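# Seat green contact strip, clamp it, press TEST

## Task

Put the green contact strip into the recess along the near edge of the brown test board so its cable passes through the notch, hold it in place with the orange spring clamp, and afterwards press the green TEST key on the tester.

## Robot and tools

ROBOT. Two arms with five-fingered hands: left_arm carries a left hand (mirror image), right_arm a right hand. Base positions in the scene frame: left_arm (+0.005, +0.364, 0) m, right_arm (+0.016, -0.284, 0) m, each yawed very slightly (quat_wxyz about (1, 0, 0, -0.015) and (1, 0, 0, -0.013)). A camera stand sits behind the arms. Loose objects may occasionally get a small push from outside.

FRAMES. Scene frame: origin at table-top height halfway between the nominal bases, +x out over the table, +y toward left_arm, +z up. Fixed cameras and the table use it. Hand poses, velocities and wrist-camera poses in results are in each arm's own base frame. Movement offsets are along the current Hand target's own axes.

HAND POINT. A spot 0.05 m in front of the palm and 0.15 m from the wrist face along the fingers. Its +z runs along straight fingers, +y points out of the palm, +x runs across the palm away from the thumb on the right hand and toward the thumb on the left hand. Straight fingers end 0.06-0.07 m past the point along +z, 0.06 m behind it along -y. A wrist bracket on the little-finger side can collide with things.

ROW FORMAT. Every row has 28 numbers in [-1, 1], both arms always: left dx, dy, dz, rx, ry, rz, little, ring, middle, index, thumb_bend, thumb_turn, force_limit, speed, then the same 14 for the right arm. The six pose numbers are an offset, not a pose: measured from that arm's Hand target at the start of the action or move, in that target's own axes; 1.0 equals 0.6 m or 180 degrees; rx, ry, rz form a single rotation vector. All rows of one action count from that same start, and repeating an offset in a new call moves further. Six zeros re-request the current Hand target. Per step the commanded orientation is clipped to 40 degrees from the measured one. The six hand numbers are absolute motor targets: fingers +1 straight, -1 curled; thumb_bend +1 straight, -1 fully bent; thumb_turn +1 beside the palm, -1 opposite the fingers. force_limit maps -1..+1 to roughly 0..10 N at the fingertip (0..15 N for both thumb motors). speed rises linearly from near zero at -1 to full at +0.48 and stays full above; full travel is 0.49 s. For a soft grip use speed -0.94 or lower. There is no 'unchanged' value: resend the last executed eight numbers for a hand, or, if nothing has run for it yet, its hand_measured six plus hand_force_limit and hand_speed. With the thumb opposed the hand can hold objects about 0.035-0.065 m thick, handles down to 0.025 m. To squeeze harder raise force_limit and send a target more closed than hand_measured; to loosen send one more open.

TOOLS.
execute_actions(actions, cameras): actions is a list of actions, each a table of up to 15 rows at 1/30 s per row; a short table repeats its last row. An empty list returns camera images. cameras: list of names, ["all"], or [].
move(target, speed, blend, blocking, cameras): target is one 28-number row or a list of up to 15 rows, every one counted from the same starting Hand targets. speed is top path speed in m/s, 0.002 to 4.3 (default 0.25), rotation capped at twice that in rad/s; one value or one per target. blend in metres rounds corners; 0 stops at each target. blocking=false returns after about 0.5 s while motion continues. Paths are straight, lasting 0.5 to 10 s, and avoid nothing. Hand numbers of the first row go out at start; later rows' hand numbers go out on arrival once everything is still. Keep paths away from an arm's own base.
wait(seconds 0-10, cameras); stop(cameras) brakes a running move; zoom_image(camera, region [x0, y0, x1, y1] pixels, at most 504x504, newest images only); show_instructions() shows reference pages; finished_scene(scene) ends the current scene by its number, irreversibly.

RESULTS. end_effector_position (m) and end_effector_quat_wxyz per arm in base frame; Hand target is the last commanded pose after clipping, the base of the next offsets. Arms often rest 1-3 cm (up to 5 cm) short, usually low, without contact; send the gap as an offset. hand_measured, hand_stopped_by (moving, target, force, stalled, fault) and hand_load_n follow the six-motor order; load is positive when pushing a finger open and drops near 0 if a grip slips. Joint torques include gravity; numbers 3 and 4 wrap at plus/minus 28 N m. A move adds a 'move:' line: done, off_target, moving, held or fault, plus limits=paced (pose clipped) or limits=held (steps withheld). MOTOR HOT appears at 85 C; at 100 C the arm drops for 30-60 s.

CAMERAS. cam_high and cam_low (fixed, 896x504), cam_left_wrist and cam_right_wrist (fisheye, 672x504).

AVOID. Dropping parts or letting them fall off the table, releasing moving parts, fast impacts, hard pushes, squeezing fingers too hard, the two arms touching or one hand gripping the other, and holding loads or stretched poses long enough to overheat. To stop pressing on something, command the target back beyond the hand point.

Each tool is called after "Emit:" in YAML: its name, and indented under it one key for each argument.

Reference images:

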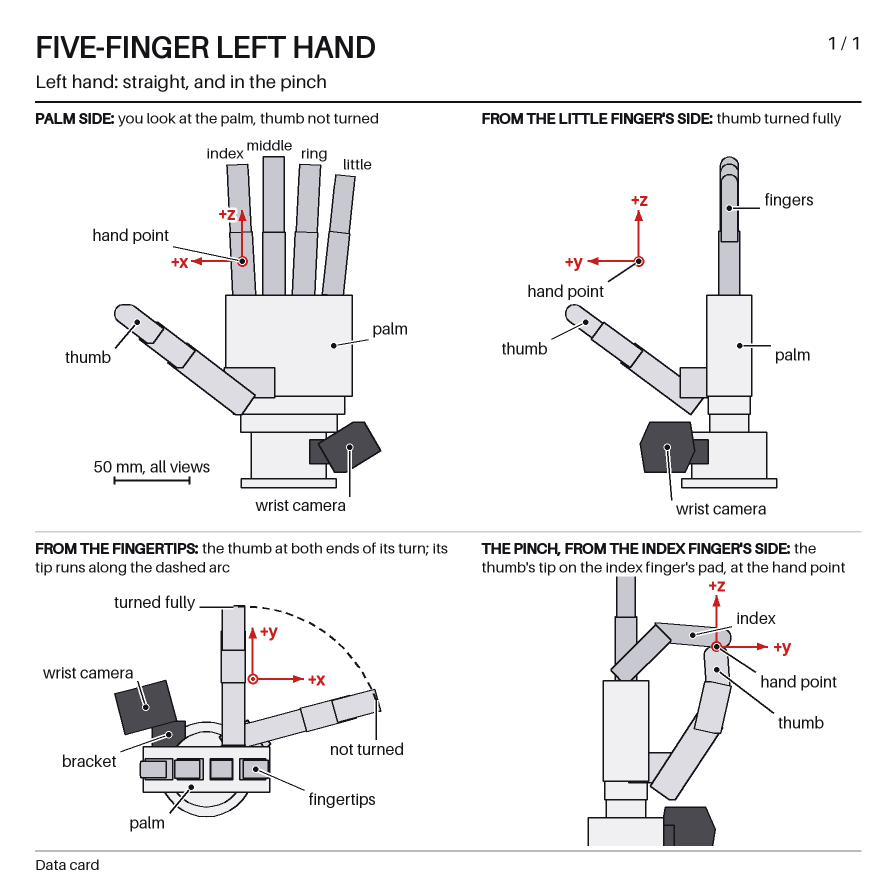

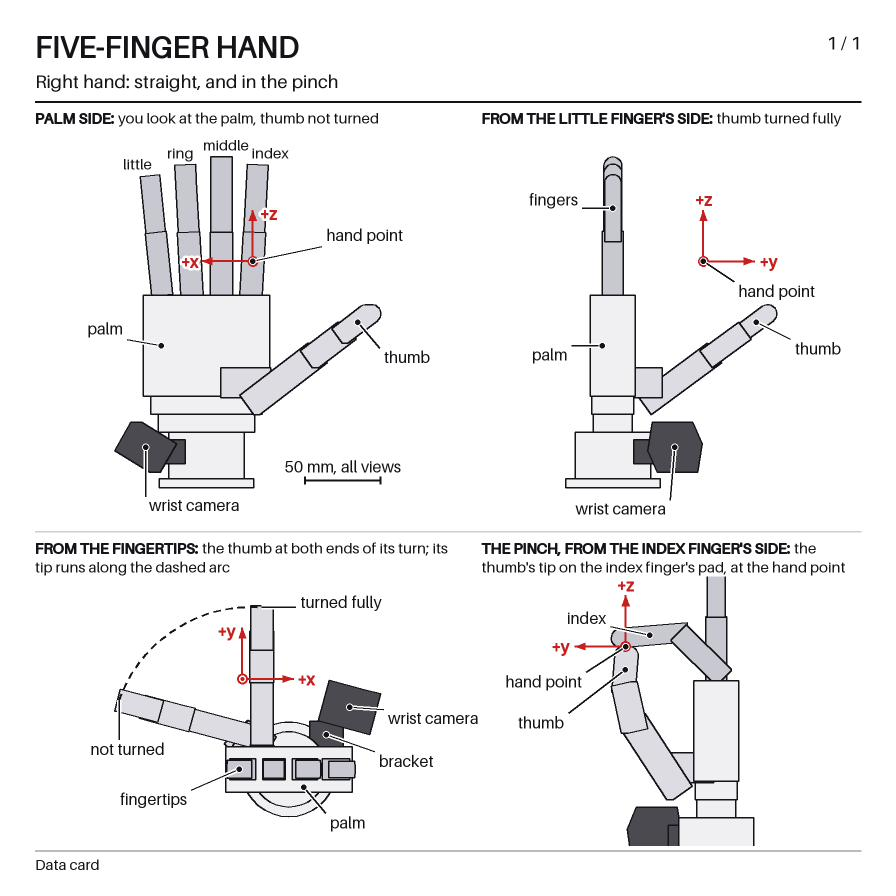

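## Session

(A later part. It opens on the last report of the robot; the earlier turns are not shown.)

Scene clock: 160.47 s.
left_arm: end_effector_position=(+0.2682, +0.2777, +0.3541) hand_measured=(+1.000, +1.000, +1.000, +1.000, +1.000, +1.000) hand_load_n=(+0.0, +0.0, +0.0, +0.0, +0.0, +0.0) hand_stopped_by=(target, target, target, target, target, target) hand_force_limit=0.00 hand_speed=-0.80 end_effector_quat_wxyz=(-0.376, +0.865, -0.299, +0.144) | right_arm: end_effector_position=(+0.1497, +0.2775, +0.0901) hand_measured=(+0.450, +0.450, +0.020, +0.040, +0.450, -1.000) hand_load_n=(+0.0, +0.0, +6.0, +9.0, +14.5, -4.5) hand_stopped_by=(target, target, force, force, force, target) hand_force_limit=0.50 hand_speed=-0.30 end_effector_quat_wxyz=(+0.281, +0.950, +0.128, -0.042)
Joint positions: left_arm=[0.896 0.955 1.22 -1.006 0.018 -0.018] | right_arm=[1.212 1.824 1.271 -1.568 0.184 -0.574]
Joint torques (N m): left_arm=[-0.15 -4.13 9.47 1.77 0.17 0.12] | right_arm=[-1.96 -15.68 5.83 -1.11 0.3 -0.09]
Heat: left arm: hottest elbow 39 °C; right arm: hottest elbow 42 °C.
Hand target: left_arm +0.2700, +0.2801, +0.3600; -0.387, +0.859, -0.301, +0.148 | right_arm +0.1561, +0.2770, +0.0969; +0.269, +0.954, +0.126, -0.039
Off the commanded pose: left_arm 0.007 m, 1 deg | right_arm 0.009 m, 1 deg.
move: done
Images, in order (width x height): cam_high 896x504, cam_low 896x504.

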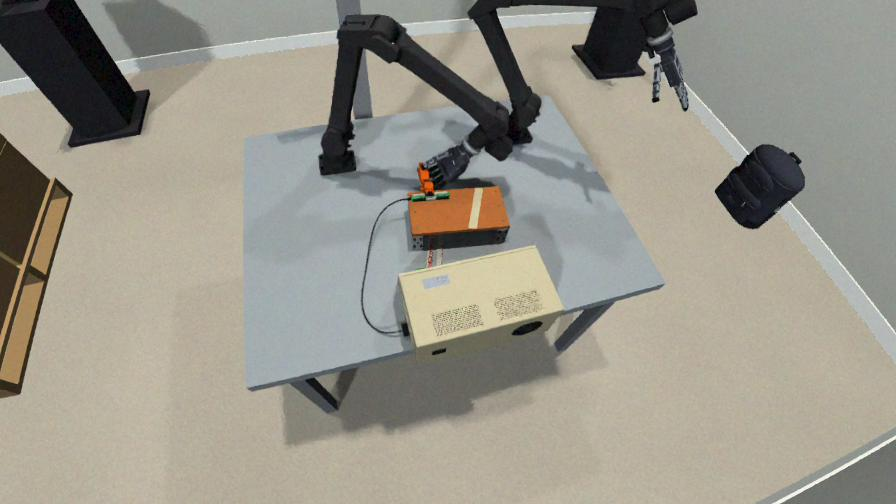

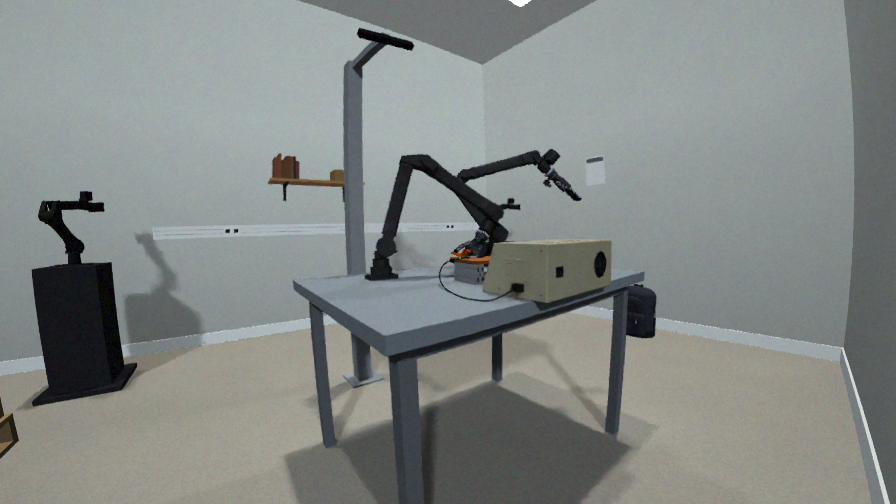

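Emit:
move:
  target: [0,0,0,0,0,0,1,1,1,1,1,1,0,-0.8,0.0153,-0.0120,-0.0097,0,0,0,0.45,0.45,-0.2,-0.45,0.4,-1,0.5,-0.3]
  speed: 0.04
  cameras: ["cam_high","cam_low"]

Emit:
zoom_image:
  camera: "cam_low"
  region: [435, 235, 495, 275]

Emit:
zoom_image:
  camera: "cam_high"
  region: [400, 150, 460, 210]

Scene clock: 161.60 s.
left_arm: end_effector_position=(+0.2682, +0.2777, +0.3541) hand_measured=(+1.000, +1.000, +1.000, +1.000, +1.000, +1.000) hand_load_n=(+0.0, +0.0, +0.0, +0.0, +0.0, +0.0) hand_stopped_by=(target, target, target, target, target, target) hand_force_limit=0.00 hand_speed=-0.80 end_effector_quat_wxyz=(-0.376, +0.865, -0.299, +0.144) | right_arm: end_effector_position=(+0.1515, +0.2766, +0.0900) hand_measured=(+0.450, +0.450, +0.020, +0.040, +0.450, -1.000) hand_load_n=(+0.0, +0.0, +6.0, +8.5, +14.5, -4.0) hand_stopped_by=(target, target, force, force, force, target) hand_force_limit=0.50 hand_speed=-0.30 end_effector_quat_wxyz=(+0.281, +0.950, +0.127, -0.043)
Joint positions: left_arm=[0.896 0.955 1.22 -1.006 0.018 -0.018] | right_arm=[1.207 1.824 1.271 -1.568 0.186 -0.577]
Joint torques (N m): left_arm=[-0.15 -4.13 9.47 1.76 0.17 0.13] | right_arm=[-1.96 -13.39 8.76 -1.66 0.35 -0.09]
Heat: left arm: hottest elbow 39 °C; right arm: hottest elbow 42 °C.
Hand target: left_arm +0.2700, +0.2801, +0.3600; -0.387, +0.859, -0.301, +0.148 | right_arm +0.1630, +0.2880, +0.0969; +0.270, +0.954, +0.126, -0.039
Off the commanded pose: left_arm 0.007 m, 1 deg | right_arm 0.018 m, 2 deg.
move: off_target (right_arm)
Images, in order (width x height): cam_high 896x504, cam_low 896x504.

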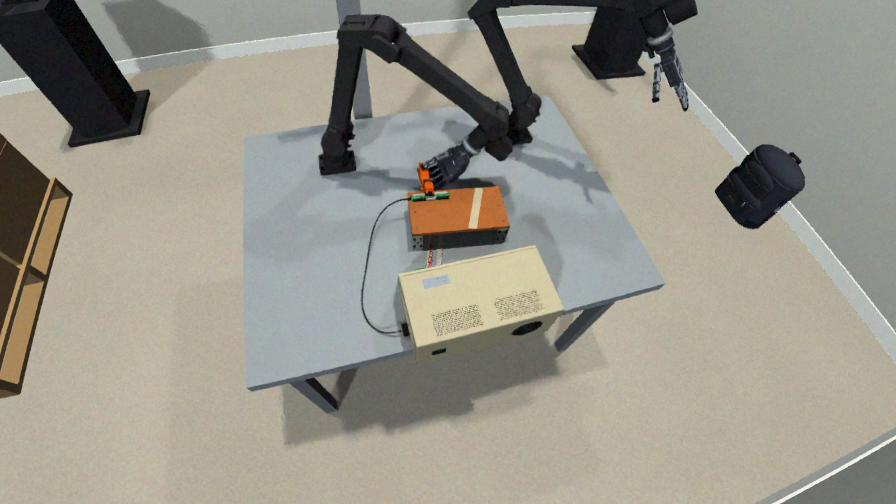

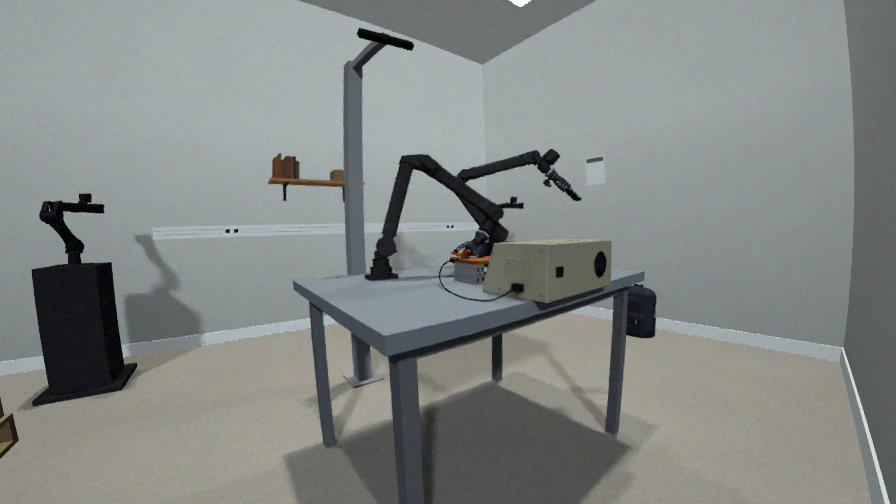

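Scaled by 8.400 from the camera's 896x504 image, which has a finer 1280x720 frame.

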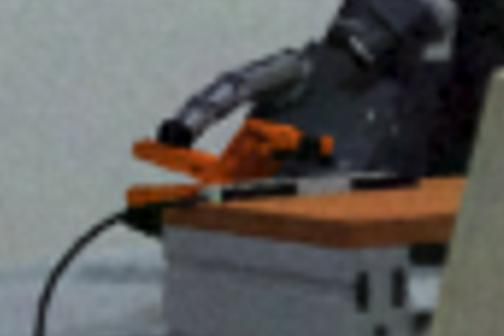

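Scaled by 8.400 from the camera's 896x504 image, which has a finer 1280x720 frame.

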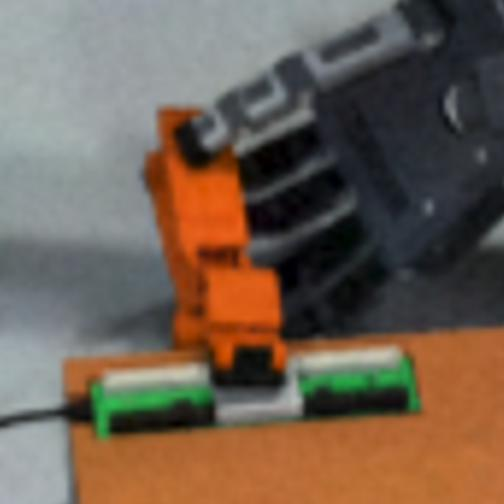

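Emit:
move:
  target: [0,0,0,0,0,0,1,1,1,1,1,1,0,-0.8,0.0064,-0.0078,-0.0057,0,0,0,0.45,0.45,-0.2,-0.45,0.4,-1,0.5,-0.3]
  speed: 0.04
  cameras: ["cam_high","cam_low"]

Emit:
zoom_image:
  camera: "cam_low"
  region: [435, 235, 495, 275]

Emit:
zoom_image:
  camera: "cam_high"
  region: [400, 150, 460, 210]

Scene clock: 162.53 s.
left_arm: end_effector_position=(+0.2682, +0.2777, +0.3541) hand_measured=(+1.000, +1.000, +1.000, +1.000, +1.000, +1.000) hand_load_n=(+0.0, +0.0, +0.0, +0.0, +0.0, -0.5) hand_stopped_by=(target, target, target, target, target, target) hand_force_limit=0.00 hand_speed=-0.80 end_effector_quat_wxyz=(-0.376, +0.865, -0.299, +0.144) | right_arm: end_effector_position=(+0.1548, +0.2847, +0.0895) hand_measured=(+0.450, +0.450, +0.020, +0.040, +0.450, -1.000) hand_load_n=(+0.0, +0.0, +5.5, +9.0, +14.5, -3.5) hand_stopped_by=(target, target, force, force, force, target) hand_force_limit=0.50 hand_speed=-0.30 end_effector_quat_wxyz=(+0.279, +0.951, +0.127, -0.041)
Joint positions: left_arm=[0.896 0.955 1.22 -1.006 0.018 -0.018] | right_arm=[1.207 1.84 1.297 -1.571 0.187 -0.578]
Joint torques (N m): left_arm=[-0.15 -4.13 9.46 1.77 0.17 0.13] | right_arm=[-1.96 -13.63 8.69 -1.84 0.32 -0.11]
Heat: left arm: hottest elbow 39 °C; right arm: hottest elbow 42 °C.
Hand target: left_arm +0.2700, +0.2801, +0.3600; -0.387, +0.859, -0.301, +0.148 | right_arm +0.1655, +0.2945, +0.0969; +0.269, +0.954, +0.126, -0.039
Off the commanded pose: left_arm 0.007 m, 1 deg | right_arm 0.016 m, 1 deg.
move: off_target (right_arm)
Images, in order (width x height): cam_high 896x504, cam_low 896x504.

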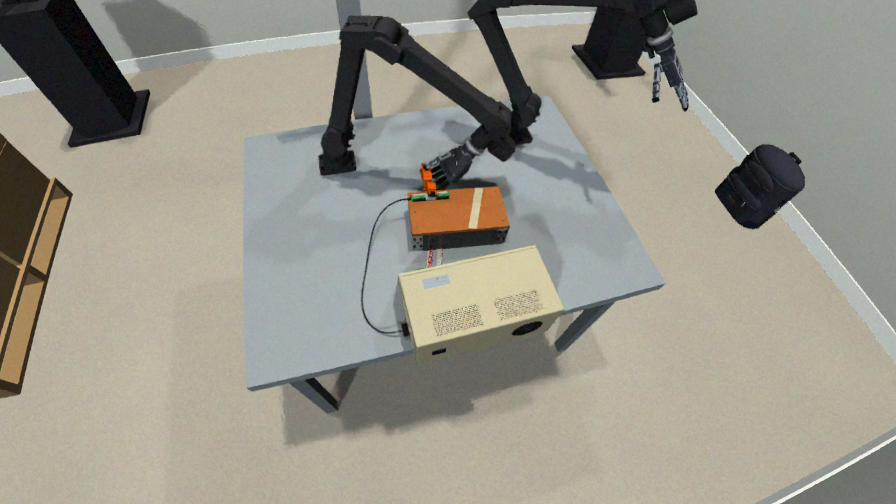

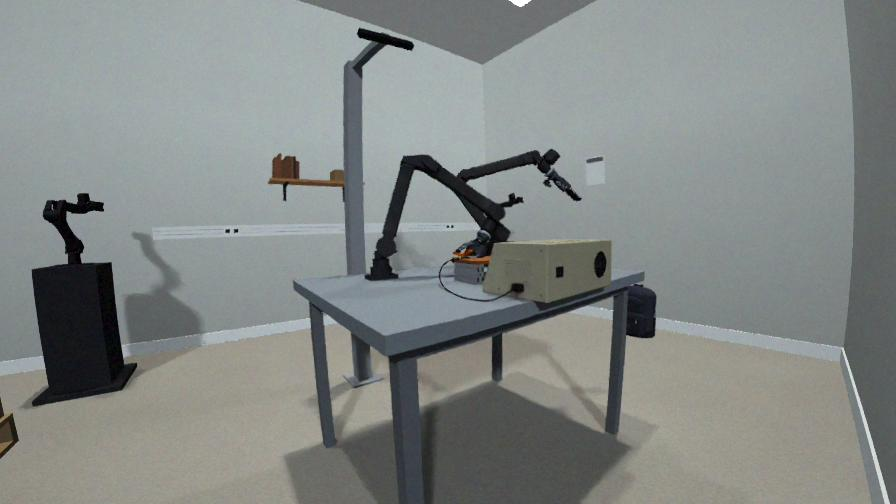

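Scaled by 8.400 from the camera's 896x504 image, which has a finer 1280x720 frame.

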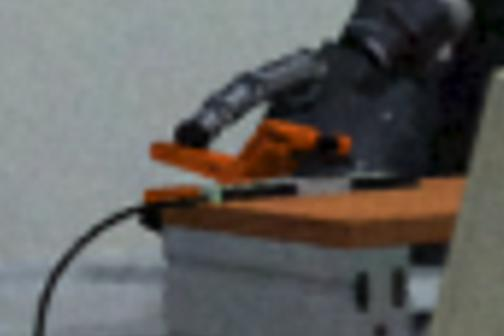

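Scaled by 8.400 from the camera's 896x504 image, which has a finer 1280x720 frame.

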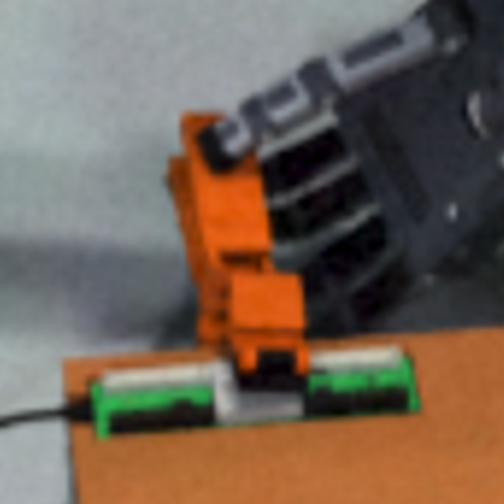

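Emit:
move:
  target: [0,0,0,0,0,0,1,1,1,1,1,1,0,-0.8,0.0034,0.0032,0.0010,0,0,0,0.45,0.45,-0.2,-0.45,0.4,-1,0.5,-0.3]
  speed: 0.04
  cameras: ["cam_high"]

Emit:
zoom_image:
  camera: "cam_high"
  region: [400, 150, 460, 210]

Scene clock: 163.63 s.
left_arm: end_effector_position=(+0.2682, +0.2777, +0.3541) hand_measured=(+1.000, +1.000, +1.000, +1.000, +1.000, +1.000) hand_load_n=(+0.0, +0.0, +0.0, +0.0, +0.0, -0.5) hand_stopped_by=(target, target, target, target, target, target) hand_force_limit=0.00 hand_speed=-0.80 end_effector_quat_wxyz=(-0.376, +0.865, -0.299, +0.144) | right_arm: end_effector_position=(+0.1572, +0.2836, +0.0896) hand_measured=(+0.450, +0.450, +0.020, +0.040, +0.450, -1.000) hand_load_n=(+0.0, +0.0, +5.5, +8.5, +14.5, -3.5) hand_stopped_by=(target, target, force, force, force, target) hand_force_limit=0.50 hand_speed=-0.30 end_effector_quat_wxyz=(+0.279, +0.951, +0.127, -0.041)
Joint positions: left_arm=[0.896 0.955 1.22 -1.006 0.018 -0.018] | right_arm=[1.202 1.84 1.297 -1.571 0.19 -0.581]
Joint torques (N m): left_arm=[-0.15 -4.19 9.46 1.77 0.17 0.12] | right_arm=[-2.08 -13.92 8.54 -1.78 0.32 -0.13]
Heat: left arm: hottest elbow 39 °C; right arm: hottest elbow 42 °C.
Hand target: left_arm +0.2700, +0.2801, +0.3600; -0.387, +0.859, -0.301, +0.148 | right_arm +0.1680, +0.2931, +0.0971; +0.269, +0.954, +0.126, -0.038
Off the commanded pose: left_arm 0.007 m, 1 deg | right_arm 0.016 m, 1 deg.
move: off_target (right_arm)
Images, in order (width x height): cam_high 896x504.

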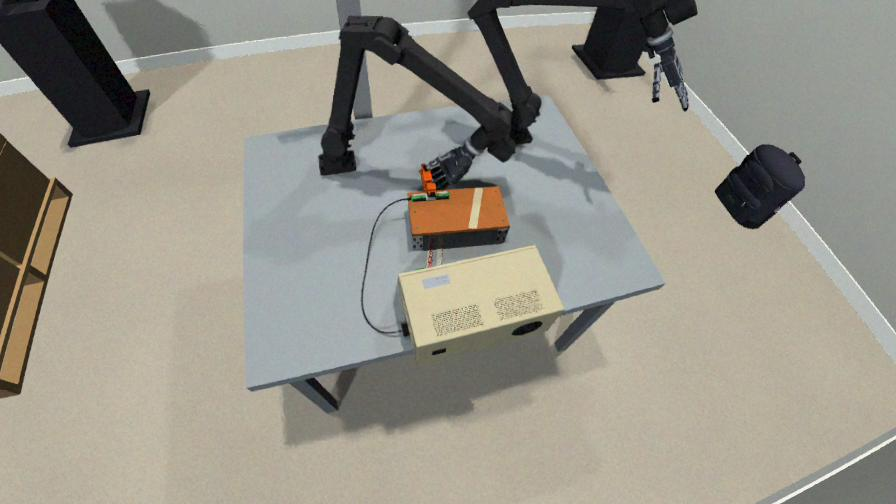

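Scaled by 8.400 from the camera's 896x504 image, which has a finer 1280x720 frame.

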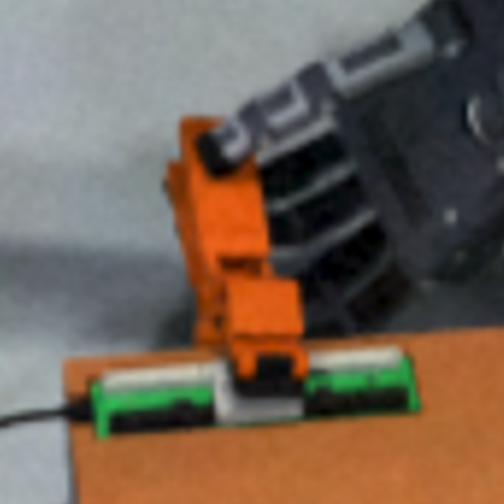

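Emit:
move:
  target:
    - [0,0,0,0,0,0,1,1,1,1,1,1,0,-0.8,0,0,0,0,0,0,0.45,0.45,0.08,0.1,0.53,-1,0.5,-0.85]
    - [0,0,0,0,0,0,1,1,1,1,1,1,0,-0.8,0,0,0,0,0,0,0.45,0.45,0.15,0.17,0.6,-1,0.5,-0.85]
  speed: 0.04
  cameras: ["cam_high","cam_low","cam_right_wrist"]

Emit:
zoom_image:
  camera: "cam_high"
  region: [400, 150, 460, 210]

Emit:
zoom_image:
  camera: "cam_low"
  region: [435, 235, 495, 275]

Scene clock: 165.17 s.
left_arm: end_effector_position=(+0.2682, +0.2777, +0.3541) hand_measured=(+1.000, +1.000, +1.000, +1.000, +1.000, +1.000) hand_load_n=(+0.0, +0.0, +0.0, +0.0, +0.0, +0.0) hand_stopped_by=(target, target, target, target, target, target) hand_force_limit=0.00 hand_speed=-0.80 end_effector_quat_wxyz=(-0.376, +0.865, -0.299, +0.144) | right_arm: end_effector_position=(+0.1577, +0.2833, +0.0899) hand_measured=(+0.450, +0.450, +0.150, +0.170, +0.600, -1.000) hand_load_n=(+0.0, +0.0, +0.0, +1.0, +0.0, +0.0) hand_stopped_by=(target, target, target, target, target, target) hand_force_limit=0.50 hand_speed=-0.85 end_effector_quat_wxyz=(+0.280, +0.951, +0.127, -0.040)
Joint positions: left_arm=[0.896 0.955 1.22 -1.006 0.018 -0.018] | right_arm=[1.202 1.84 1.297 -1.572 0.193 -0.581]
Joint torques (N m): left_arm=[-0.15 -4.19 9.47 1.77 0.17 0.13] | right_arm=[-2.02 -13.8 8.58 -1.77 0.22 -0.12]
Heat: left arm: hottest elbow 40 °C; right arm: hottest elbow 42 °C.
Hand target: left_arm +0.2700, +0.2801, +0.3600; -0.387, +0.859, -0.301, +0.148 | right_arm +0.1680, +0.2931, +0.0971; +0.270, +0.954, +0.126, -0.038
Off the commanded pose: left_arm 0.007 m, 1 deg | right_arm 0.016 m, 1 deg.
move: off_target (right_arm); target 2's new numbers were sent with right_arm's hand 0.016 m and 1 deg from that target
camera_calibration:
cam_right_wrist: T_world_to_cam=[[0.474022, -0.738308, 0.479797, 0.0950971], [-0.803085, -0.139078, 0.579407, 0.131019], [-0.361051, -0.659969, -0.658849, 0.41755], [0, 0, 0, 1]] pos_world=[0.210899, 0.364003, 0.153562]
Images, in order (width x height): cam_high 896x504, cam_low 896x504, cam_right_wrist 672x504.

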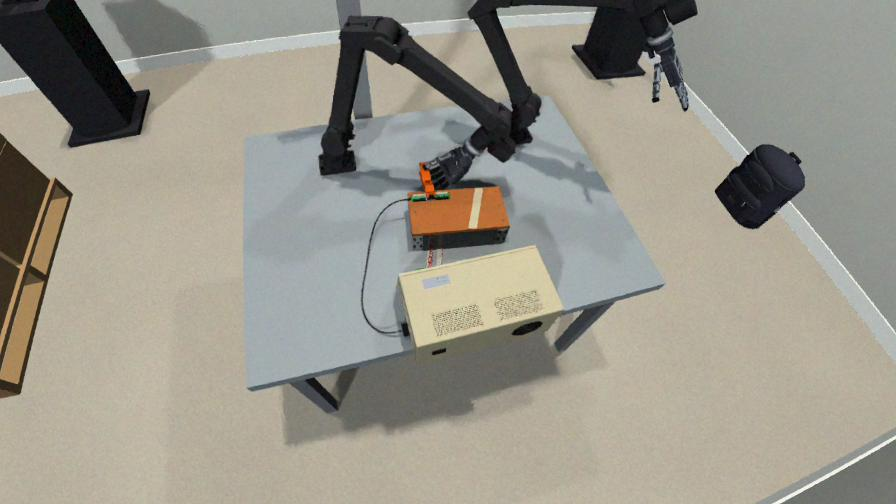

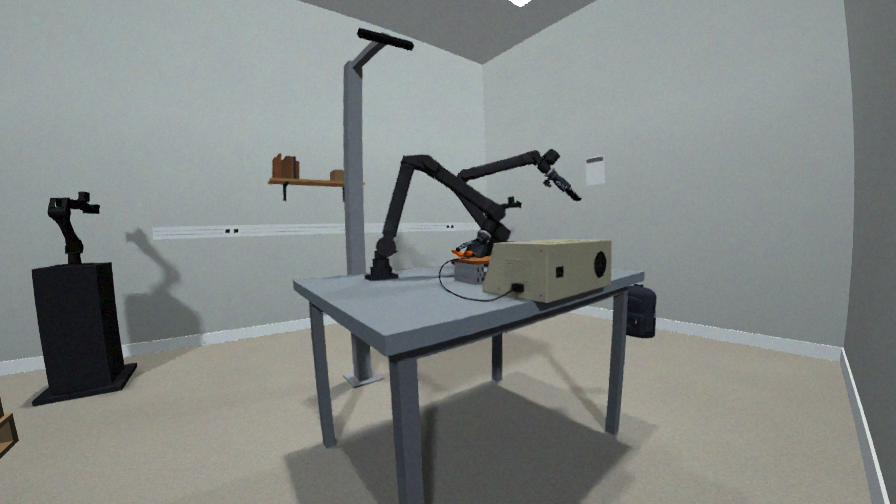

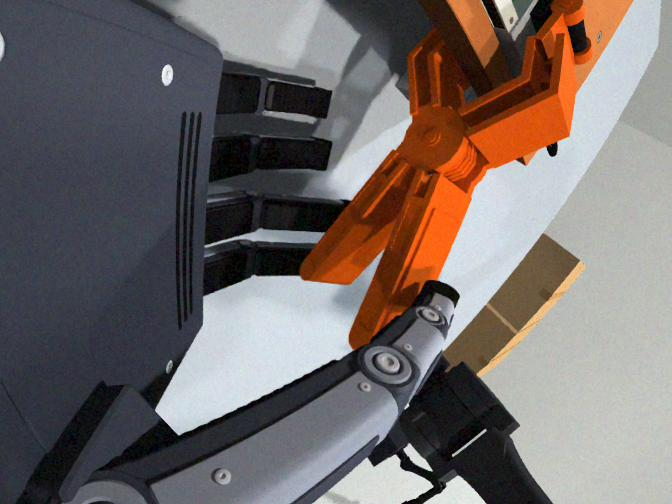

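Scaled by 8.400 from the camera's 896x504 image, which has a finer 1280x720 frame.

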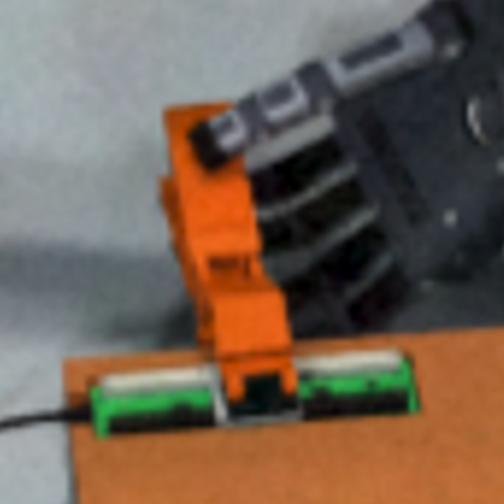

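Scaled by 8.400 from the camera's 896x504 image, which has a finer 1280x720 frame.

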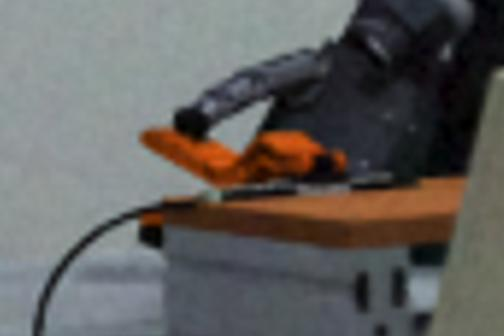

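Emit:
move:
  target:
    - [0,0,0,0,0,0,1,1,1,1,1,1,0,-0.8,0,0,0,0,0,0,0.45,0.45,0.5,0.5,1,-1,0.5,-0.5]
    - [0,0,0,0,0,0,1,1,1,1,1,1,0,-0.8,-0.0934,-0.0352,-0.0053,0,0,0,0.45,0.45,0.5,0.5,1,-1,0.5,-0.5]
    - [0,0,0,0,0,0,1,1,1,1,1,1,0,-0.8,-0.1187,0.0523,-0.1548,0,0,0,0.45,0.45,0.5,0.5,1,-1,0.5,-0.5]
  speed: [0.06,0.08,0.15]
  blend: [0,0.01,0]
  cameras: ["cam_high","cam_right_wrist"]

Emit:
zoom_image:
  camera: "cam_high"
  region: [400, 150, 460, 210]

Scene clock: 169.43 s.
left_arm: end_effector_position=(+0.2682, +0.2777, +0.3541) hand_measured=(+1.000, +1.000, +1.000, +1.000, +1.000, +1.000) hand_load_n=(-0.5, +0.0, +0.0, +0.0, +0.0, +0.0) hand_stopped_by=(target, target, target, target, target, target) hand_force_limit=0.00 hand_speed=-0.80 end_effector_quat_wxyz=(-0.376, +0.865, -0.299, +0.144) | right_arm: end_effector_position=(+0.1094, +0.2886, +0.1927) hand_measured=(+0.450, +0.450, +0.500, +0.500, +1.000, -1.000) hand_load_n=(+0.0, +0.0, +0.0, +0.5, +0.0, +0.0) hand_stopped_by=(target, target, target, target, target, target) hand_force_limit=0.50 hand_speed=-0.50 end_effector_quat_wxyz=(+0.179, +0.975, +0.130, -0.002)
Joint positions: left_arm=[0.896 0.955 1.22 -1.006 0.018 -0.018] | right_arm=[1.302 1.563 1.33 -1.673 0.134 -0.51]
Joint torques (N m): left_arm=[-0.15 -4.19 9.47 1.77 0.17 0.13] | right_arm=[0.56 -11.46 9.58 -1.17 0.25 0.01]
Heat: left arm: hottest elbow 40 °C; right arm: hottest elbow 43 °C.
Hand target: left_arm +0.2700, +0.2801, +0.3600; -0.387, +0.859, -0.301, +0.148 | right_arm +0.1079, +0.3002, +0.2021; +0.270, +0.954, +0.126, -0.039
Off the commanded pose: left_arm 0.007 m, 1 deg | right_arm 0.015 m, 12 deg.
joint sent to its limit (right arm) — joint 4 (wrist pitch), lower limit. The joint targets are off in orientation, not in position.
move: off_target (right_arm)
camera_calibration:
cam_right_wrist: T_world_to_cam=[[0.46404, -0.821408, 0.331596, 0.126201], [-0.826195, -0.266329, 0.496458, 0.0885643], [-0.319481, -0.504339, -0.802231, 0.449489], [0, 0, 0, 1]] pos_world=[0.158212, 0.353945, 0.274778]
Images, in order (width x height): cam_high 896x504, cam_right_wrist 672x504.

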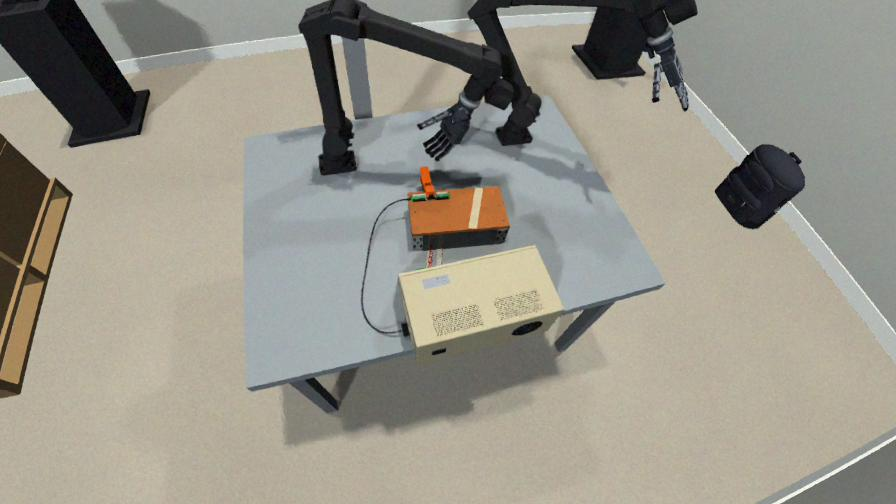

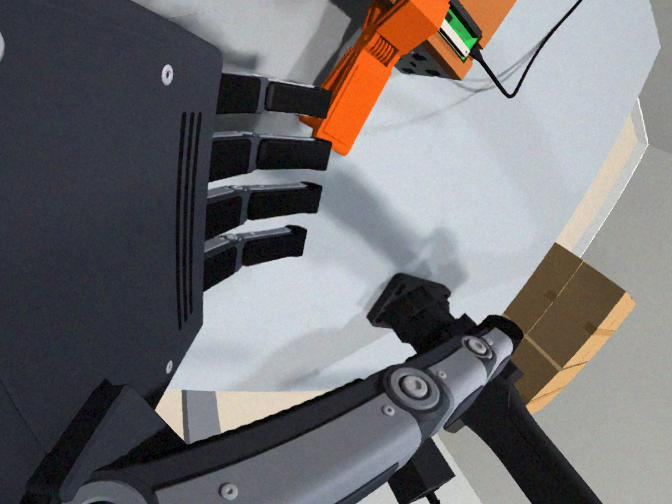

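Scaled by 8.400 from the camera's 896x504 image, which has a finer 1280x720 frame.

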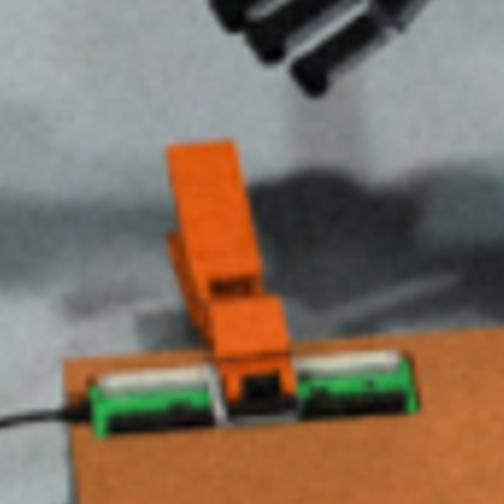

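Emit:
move:
  target:
    - [0,0,0,0,0,0,1,1,1,1,1,1,0,-0.8,0.1687,0.2153,-0.1707,0.2897,0.1273,0.3792,1,1,1,1,1,1,-0.3,0.3]
    - [0,0,0,0,0,0,1,1,1,1,1,1,0,-0.8,0.4605,0.3230,0.1085,0.4138,0.1819,0.5417,1,1,1,1,1,1,-0.3,0.3]
  speed: 0.28
  blend: [0.06,0]
  cameras: ["cam_right_wrist"]

Emit:
zoom_image:
  camera: "cam_right_wrist"
  region: [180, 60, 400, 360]

Scene clock: 174.17 s.
left_arm: end_effector_position=(+0.2682, +0.2777, +0.3541) hand_measured=(+1.000, +1.000, +1.000, +1.000, +1.000, +1.000) hand_load_n=(+0.0, +0.0, +0.0, +0.0, +0.0, -0.5) hand_stopped_by=(target, target, target, target, target, target) hand_force_limit=0.00 hand_speed=-0.80 end_effector_quat_wxyz=(-0.376, +0.865, -0.299, +0.144) | right_arm: end_effector_position=(+0.4182, +0.1664, +0.1941) hand_measured=(+1.000, +1.000, +1.000, +1.000, +1.000, +1.000) hand_load_n=(+0.0, +0.0, +0.0, +0.0, +0.0, -0.5) hand_stopped_by=(target, target, target, target, target, target) hand_force_limit=-0.30 hand_speed=0.30 end_effector_quat_wxyz=(-0.369, +0.676, -0.553, +0.318)
Joint positions: left_arm=[0.896 0.955 1.22 -1.006 0.018 -0.018] | right_arm=[0.375 1.024 0.754 -0.292 0.171 0.081]
Joint torques (N m): left_arm=[-0.09 -4.19 9.47 1.77 0.16 0.13] | right_arm=[-1.26 -6.53 9.42 2.25 0.08 0.18]
Heat: left arm: hottest elbow 40 °C; right arm: hottest elbow 43 °C.
Hand target: left_arm +0.2700, +0.2801, +0.3600; -0.387, +0.859, -0.301, +0.148 | right_arm +0.4250, +0.1675, +0.2052; -0.383, +0.663, -0.557, +0.322
Off the commanded pose: left_arm 0.007 m, 1 deg | right_arm 0.013 m, 2 deg.
move: off_target (right_arm)
camera_calibration:
cam_right_wrist: T_world_to_cam=[[-0.461016, -0.33376, -0.822234, 0.41172], [-0.611314, 0.791092, 0.0216376, 0.136895], [0.643241, 0.512618, -0.568739, -0.12953], [0, 0, 0, 1]] pos_world=[0.356815, 0.0955181, 0.2619]
Images, in order (width x height): cam_right_wrist 672x504.

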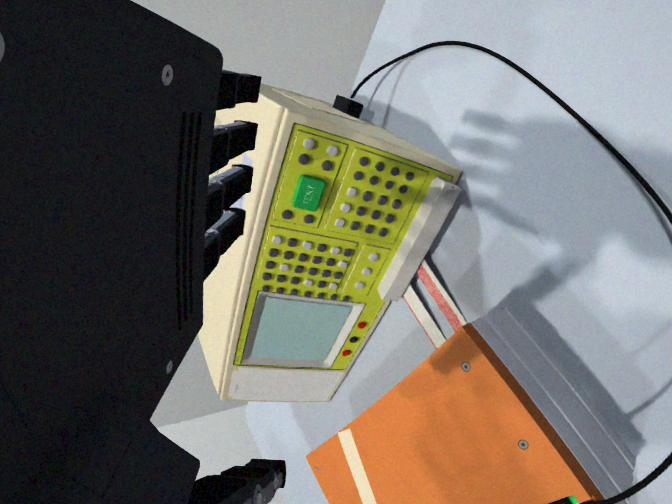

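Scaled by 1.680 from the camera's 672x504 image, which has a finer 960x720 frame.

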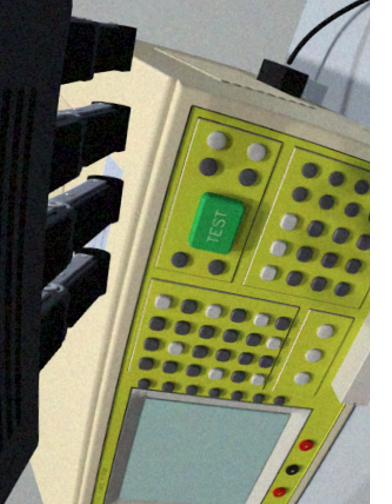

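Emit:
move:
  target:
    - [0,0,0,0,0,0,1,1,1,1,1,1,0,-0.8,0,0,0,0,0,0,-1,-1,-1,1,1,1,-0.3,0.3]
    - [0,0,0,0,0,0,1,1,1,1,1,1,0,-0.8,-0.0205,0.0635,0.0740,0,0,0,-1,-1,-1,1,1,1,-0.3,0.3]
  speed: 0.12
  cameras: ["cam_right_wrist"]

Emit:
zoom_image:
  camera: "cam_right_wrist"
  region: [180, 60, 400, 360]

Scene clock: 176.73 s.
left_arm: end_effector_position=(+0.2682, +0.2777, +0.3541) hand_measured=(+1.000, +1.000, +1.000, +1.000, +1.000, +1.000) hand_load_n=(-0.5, +0.0, +0.0, +0.0, +0.0, +0.0) hand_stopped_by=(target, target, target, target, target, target) hand_force_limit=0.00 hand_speed=-0.80 end_effector_quat_wxyz=(-0.376, +0.865, -0.299, +0.144) | right_arm: end_effector_position=(+0.4385, +0.1731, +0.1402) hand_measured=(-1.000, -1.000, -1.000, +1.000, +1.000, +1.000) hand_load_n=(+0.0, +0.0, +0.5, +0.0, +0.0, +0.0) hand_stopped_by=(target, target, target, target, target, target) hand_force_limit=-0.30 hand_speed=0.30 end_effector_quat_wxyz=(-0.368, +0.670, -0.559, +0.321)
Joint positions: left_arm=[0.896 0.955 1.22 -1.006 0.018 -0.018] | right_arm=[0.378 1.153 0.689 -0.098 0.188 0.095]
Joint torques (N m): left_arm=[-0.09 -4.19 9.47 1.77 0.17 0.13] | right_arm=[0.62 -7.94 8.73 2.26 0.22 0.18]
Heat: left arm: hottest elbow 40 °C; right arm: hottest elbow 43 °C.
Hand target: left_arm +0.2700, +0.2801, +0.3600; -0.387, +0.859, -0.301, +0.148 | right_arm +0.4421, +0.1829, +0.1501; -0.383, +0.663, -0.557, +0.322
Off the commanded pose: left_arm 0.007 m, 1 deg | right_arm 0.014 m, 2 deg.
move: off_target (right_arm)
camera_calibration:
cam_right_wrist: T_world_to_cam=[[-0.466126, -0.323051, -0.823629, 0.379622], [-0.596852, 0.802015, 0.0232105, 0.136658], [0.653065, 0.502404, -0.566654, -0.179465], [0, 0, 0, 1]] pos_world=[0.375719, 0.103199, 0.207801]
Images, in order (width x height): cam_right_wrist 672x504.

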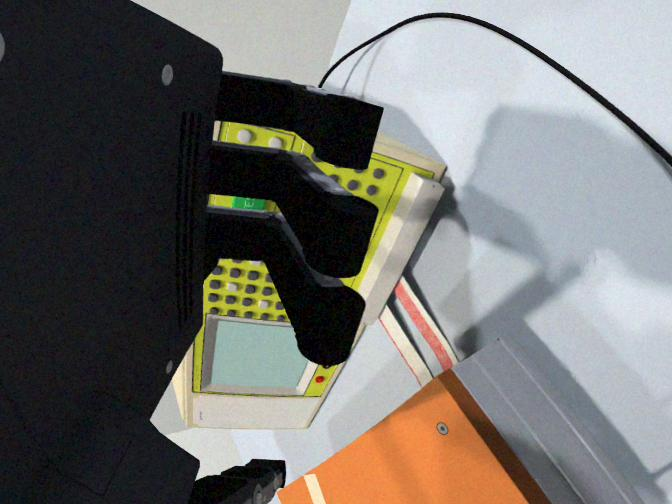

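Scaled by 1.680 from the camera's 672x504 image, which has a finer 960x720 frame.

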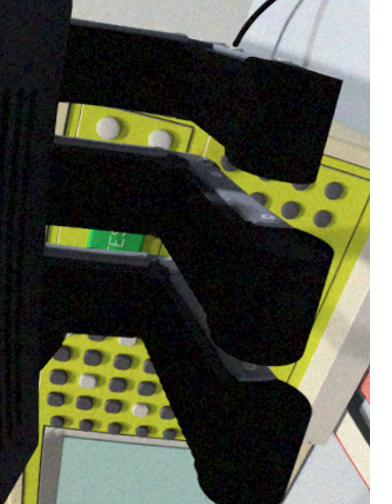

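Emit:
move:
  target:
    - [0,0,0,0,0,0,1,1,1,1,1,1,0,-0.8,-0.0012,0.0177,0.0027,0,0,0,-1,-1,-1,1,1,1,-0.3,0.3]
    - [0,0,0,0,0,0,1,1,1,1,1,1,0,-0.8,0.0003,-0.0008,0.0347,0,0,0,-1,-1,-1,1,1,1,-0.3,0.3]
  speed: 0.04
  cameras: ["cam_right_wrist"]

Scene clock: 178.97 s.
left_arm: end_effector_position=(+0.2682, +0.2777, +0.3541) hand_measured=(+1.000, +1.000, +1.000, +1.000, +1.000, +1.000) hand_load_n=(+0.0, +0.0, -0.5, +0.0, -0.5, +0.0) hand_stopped_by=(target, target, target, target, target, target) hand_force_limit=0.00 hand_speed=-0.80 end_effector_quat_wxyz=(-0.376, +0.865, -0.299, +0.144) | right_arm: end_effector_position=(+0.4371, +0.1762, +0.1122) hand_measured=(-1.000, -1.000, -1.000, +1.000, +1.000, +1.000) hand_load_n=(+0.0, +0.0, +0.0, +0.0, +0.0, +0.0) hand_stopped_by=(target, target, target, target, target, target) hand_force_limit=-0.30 hand_speed=0.30 end_effector_quat_wxyz=(-0.357, +0.679, -0.561, +0.311)
Joint positions: left_arm=[0.896 0.955 1.22 -1.006 0.018 -0.018] | right_arm=[0.383 1.208 0.667 -0.054 0.182 0.097]
Joint torques (N m): left_arm=[-0.09 -4.19 9.48 1.77 0.17 0.12] | right_arm=[-0.73 -7.65 11.45 2.25 0.06 0.11]
Heat: left arm: hottest elbow 40 °C; right arm: hottest elbow 43 °C.
Hand target: left_arm +0.2700, +0.2801, +0.3600; -0.387, +0.859, -0.301, +0.148 | right_arm +0.4601, +0.1859, +0.1401; -0.383, +0.663, -0.557, +0.322
Off the commanded pose: left_arm 0.007 m, 1 deg | right_arm 0.037 m, 4 deg.
move: off_target (right_arm)
camera_calibration:
cam_right_wrist: T_world_to_cam=[[-0.49008, -0.333228, -0.805469, 0.367084], [-0.602146, 0.797555, 0.0364156, 0.135678], [0.630271, 0.502857, -0.591518, -0.183364], [0, 0, 0, 1]] pos_world=[0.377168, 0.106318, 0.182271]
Images, in order (width x height): cam_right_wrist 672x504.

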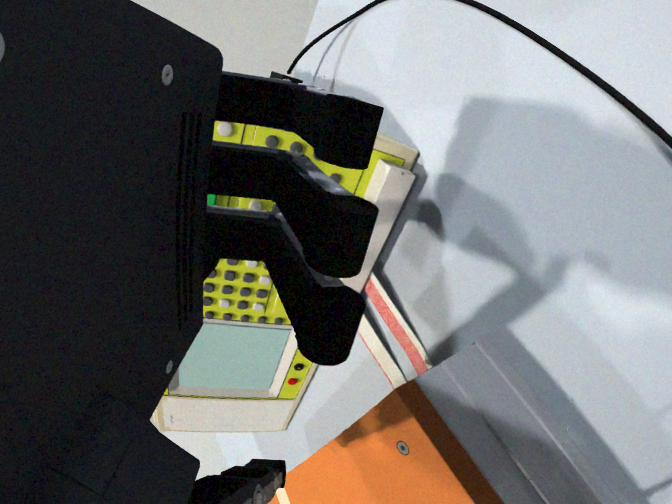

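Emit:
move:
  target:
    - [0,0,0,0,0,0,1,1,1,1,1,1,0,-0.8,0.0023,-0.0652,-0.0872,0,0,0,-1,-1,-1,1,1,1,-0.3,0.3]
    - [0,0,0,0,0,0,1,1,1,1,1,1,0,-0.8,-0.0030,-0.0278,-0.0118,0,0,0,-1,-1,-1,1,1,1,-0.3,0.3]
  speed: 0.06
  cameras: ["cam_right_wrist"]

Scene clock: 182.13 s.
left_arm: end_effector_position=(+0.2682, +0.2777, +0.3541) hand_measured=(+1.000, +1.000, +1.000, +1.000, +1.000, +1.000) hand_load_n=(+0.0, +0.0, +0.0, +0.0, +0.0, -0.5) hand_stopped_by=(target, target, target, target, target, target) hand_force_limit=0.00 hand_speed=-0.80 end_effector_quat_wxyz=(-0.376, +0.865, -0.299, +0.144) | right_arm: end_effector_position=(+0.4470, +0.1795, +0.1370) hand_measured=(-1.000, -1.000, -1.000, +1.000, +1.000, +1.000) hand_load_n=(+0.0, +0.0, +0.0, +0.0, +0.0, -0.5) hand_stopped_by=(target, target, target, target, target, target) hand_force_limit=-0.30 hand_speed=0.30 end_effector_quat_wxyz=(-0.362, +0.675, -0.560, +0.315)
Joint positions: left_arm=[0.896 0.955 1.22 -1.006 0.018 -0.018] | right_arm=[0.383 1.194 0.722 -0.109 0.185 0.097]
Joint torques (N m): left_arm=[-0.09 -4.19 9.46 1.77 0.17 0.13] | right_arm=[-0.32 -7.88 10.58 2.25 0.07 0.11]
Heat: left arm: hottest elbow 40 °C; right arm: hottest elbow 43 °C.
Hand target: left_arm +0.2700, +0.2801, +0.3600; -0.387, +0.859, -0.301, +0.148 | right_arm +0.4620, +0.1881, +0.1582; -0.383, +0.663, -0.557, +0.322
Off the commanded pose: left_arm 0.007 m, 1 deg | right_arm 0.027 m, 3 deg.
move: off_target (right_arm)
camera_calibration:
cam_right_wrist: T_world_to_cam=[[-0.479828, -0.328977, -0.813351, 0.388752], [-0.600543, 0.798987, 0.0311171, 0.137871], [0.63962, 0.503383, -0.580941, -0.18232], [0, 0, 0, 1]] pos_world=[0.385947, 0.10951, 0.205984]
Images, in order (width x height): cam_right_wrist 672x504.

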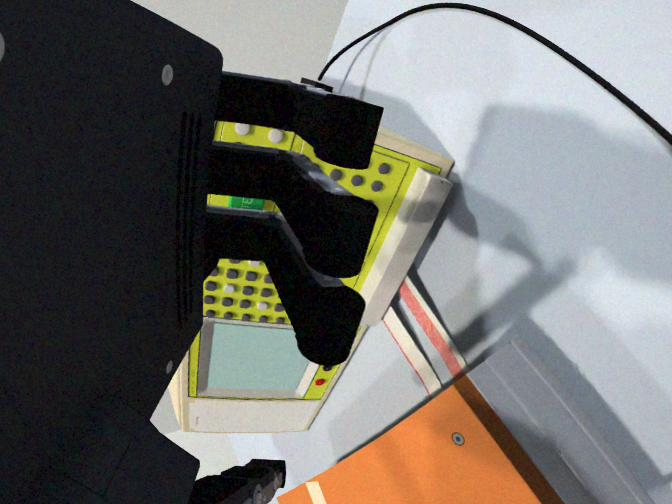

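Emit:
move:
  target: [0,0,0,0,0,0,1,1,1,1,1,1,0,-0.8,0.0074,-0.0163,0.0283,0,0,0,-1,-1,-1,1,1,1,-0.3,0.3]
  speed: 0.04
  cameras: ["cam_right_wrist"]

Scene clock: 183.20 s.
left_arm: end_effector_position=(+0.2682, +0.2777, +0.3541) hand_measured=(+1.000, +1.000, +1.000, +1.000, +1.000, +1.000) hand_load_n=(+0.0, +0.0, +0.0, +0.0, +0.0, +0.0) hand_stopped_by=(target, target, target, target, target, target) hand_force_limit=0.00 hand_speed=-0.80 end_effector_quat_wxyz=(-0.376, +0.865, -0.299, +0.144) | right_arm: end_effector_position=(+0.4522, +0.1849, +0.1303) hand_measured=(-1.000, -1.000, -1.000, +1.000, +1.000, +1.000) hand_load_n=(+0.0, +0.0, +0.0, -3.5, +0.0, +0.0) hand_stopped_by=(target, target, target, target, target, target) hand_force_limit=-0.30 hand_speed=0.30 end_effector_quat_wxyz=(-0.362, +0.681, -0.559, +0.306)
Joint positions: left_arm=[0.896 0.955 1.22 -1.006 0.018 -0.018] | right_arm=[0.381 1.228 0.735 -0.1 0.166 0.097]
Joint torques (N m): left_arm=[-0.15 -4.19 9.47 1.77 0.17 0.13] | right_arm=[-2.32 -6.65 12.26 2.3 0.1 0]
Heat: left arm: hottest elbow 40 °C; right arm: hottest elbow 43 °C.
Hand target: left_arm +0.2700, +0.2801, +0.3600; -0.387, +0.859, -0.301, +0.148 | right_arm +0.4821, +0.1871, +0.1581; -0.383, +0.663, -0.557, +0.322
Off the commanded pose: left_arm 0.007 m, 1 deg | right_arm 0.041 m, 4 deg.
move: off_target (right_arm)
camera_calibration:
cam_right_wrist: T_world_to_cam=[[-0.486845, -0.331471, -0.808152, 0.390551], [-0.611691, 0.789843, 0.0445322, 0.141783], [0.623552, 0.516019, -0.587288, -0.186513], [0, 0, 0, 1]] pos_world=[0.393165, 0.113714, 0.199774]
Images, in order (width x height): cam_right_wrist 672x504.

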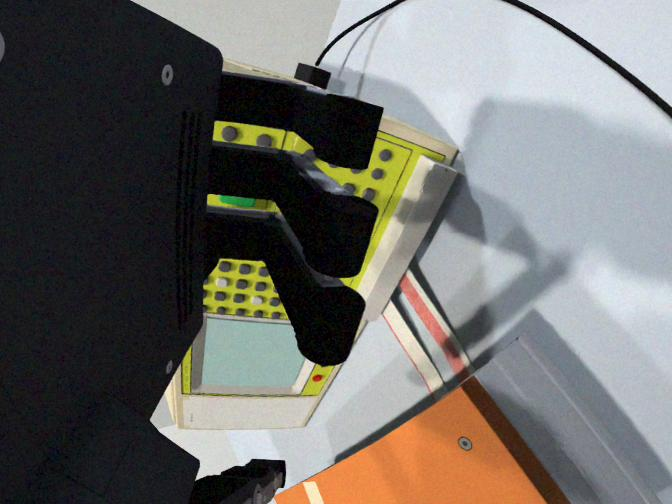

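Emit:
move:
  target:
    - [0,0,0,0,0,0,1,1,1,1,1,1,0,-0.8,0.0022,0.0028,-0.0615,0,0,0,-1,-1,-1,1,1,1,-0.3,0.3]
    - [0,0,0,0,0,0,1,1,1,1,1,1,0,-0.8,0.0067,0.0177,-0.0303,0,0,0,-1,-1,-1,1,1,1,-0.3,0.3]
  speed: 0.05
  cameras: ["cam_right_wrist"]

Scene clock: 185.93 s.
left_arm: end_effector_position=(+0.2682, +0.2777, +0.3541) hand_measured=(+1.000, +1.000, +1.000, +1.000, +1.000, +1.000) hand_load_n=(+0.0, +0.0, +0.0, +0.0, +0.0, +0.0) hand_stopped_by=(target, target, target, target, target, target) hand_force_limit=0.00 hand_speed=-0.80 end_effector_quat_wxyz=(-0.376, +0.865, -0.299, +0.144) | right_arm: end_effector_position=(+0.4512, +0.1830, +0.1474) hand_measured=(-1.000, -1.000, -1.000, +1.000, +1.000, +1.000) hand_load_n=(+0.0, +0.0, +0.5, +0.0, +0.0, -0.5) hand_stopped_by=(target, target, target, target, target, target) hand_force_limit=-0.30 hand_speed=0.30 end_effector_quat_wxyz=(-0.374, +0.673, -0.556, +0.313)
Joint positions: left_arm=[0.896 0.955 1.22 -1.006 0.018 -0.018] | right_arm=[0.378 1.188 0.735 -0.107 0.167 0.097]
Joint torques (N m): left_arm=[-0.15 -4.19 9.47 1.77 0.16 0.13] | right_arm=[-2.02 -7.94 9.29 2.19 0.06 0.01]
Heat: left arm: hottest elbow 40 °C; right arm: hottest elbow 44 °C.
Hand target: left_arm +0.2700, +0.2801, +0.3600; -0.387, +0.859, -0.301, +0.148 | right_arm +0.4621, +0.1795, +0.1580; -0.383, +0.663, -0.557, +0.322
Off the commanded pose: left_arm 0.007 m, 1 deg | right_arm 0.016 m, 2 deg.
move: off_target (right_arm)
camera_calibration:
cam_right_wrist: T_world_to_cam=[[-0.462837, -0.320228, -0.826581, 0.393053], [-0.610252, 0.791429, 0.0350954, 0.142448], [0.642942, 0.520666, -0.561723, -0.188149], [0, 0, 0, 1]] pos_world=[0.389818, 0.111092, 0.214203]
Images, in order (width x height): cam_right_wrist 672x504.

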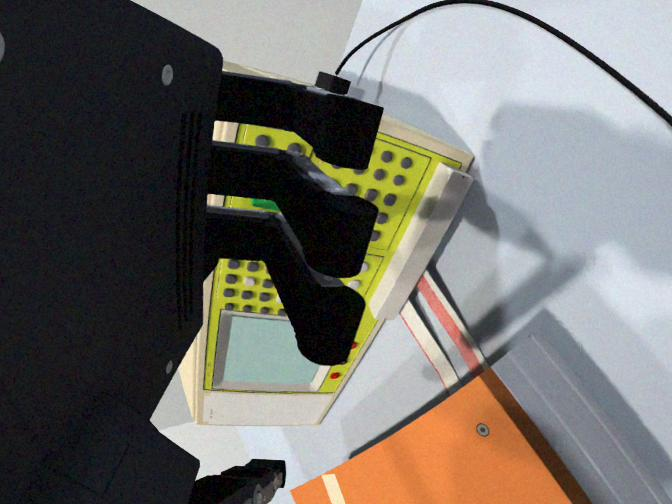

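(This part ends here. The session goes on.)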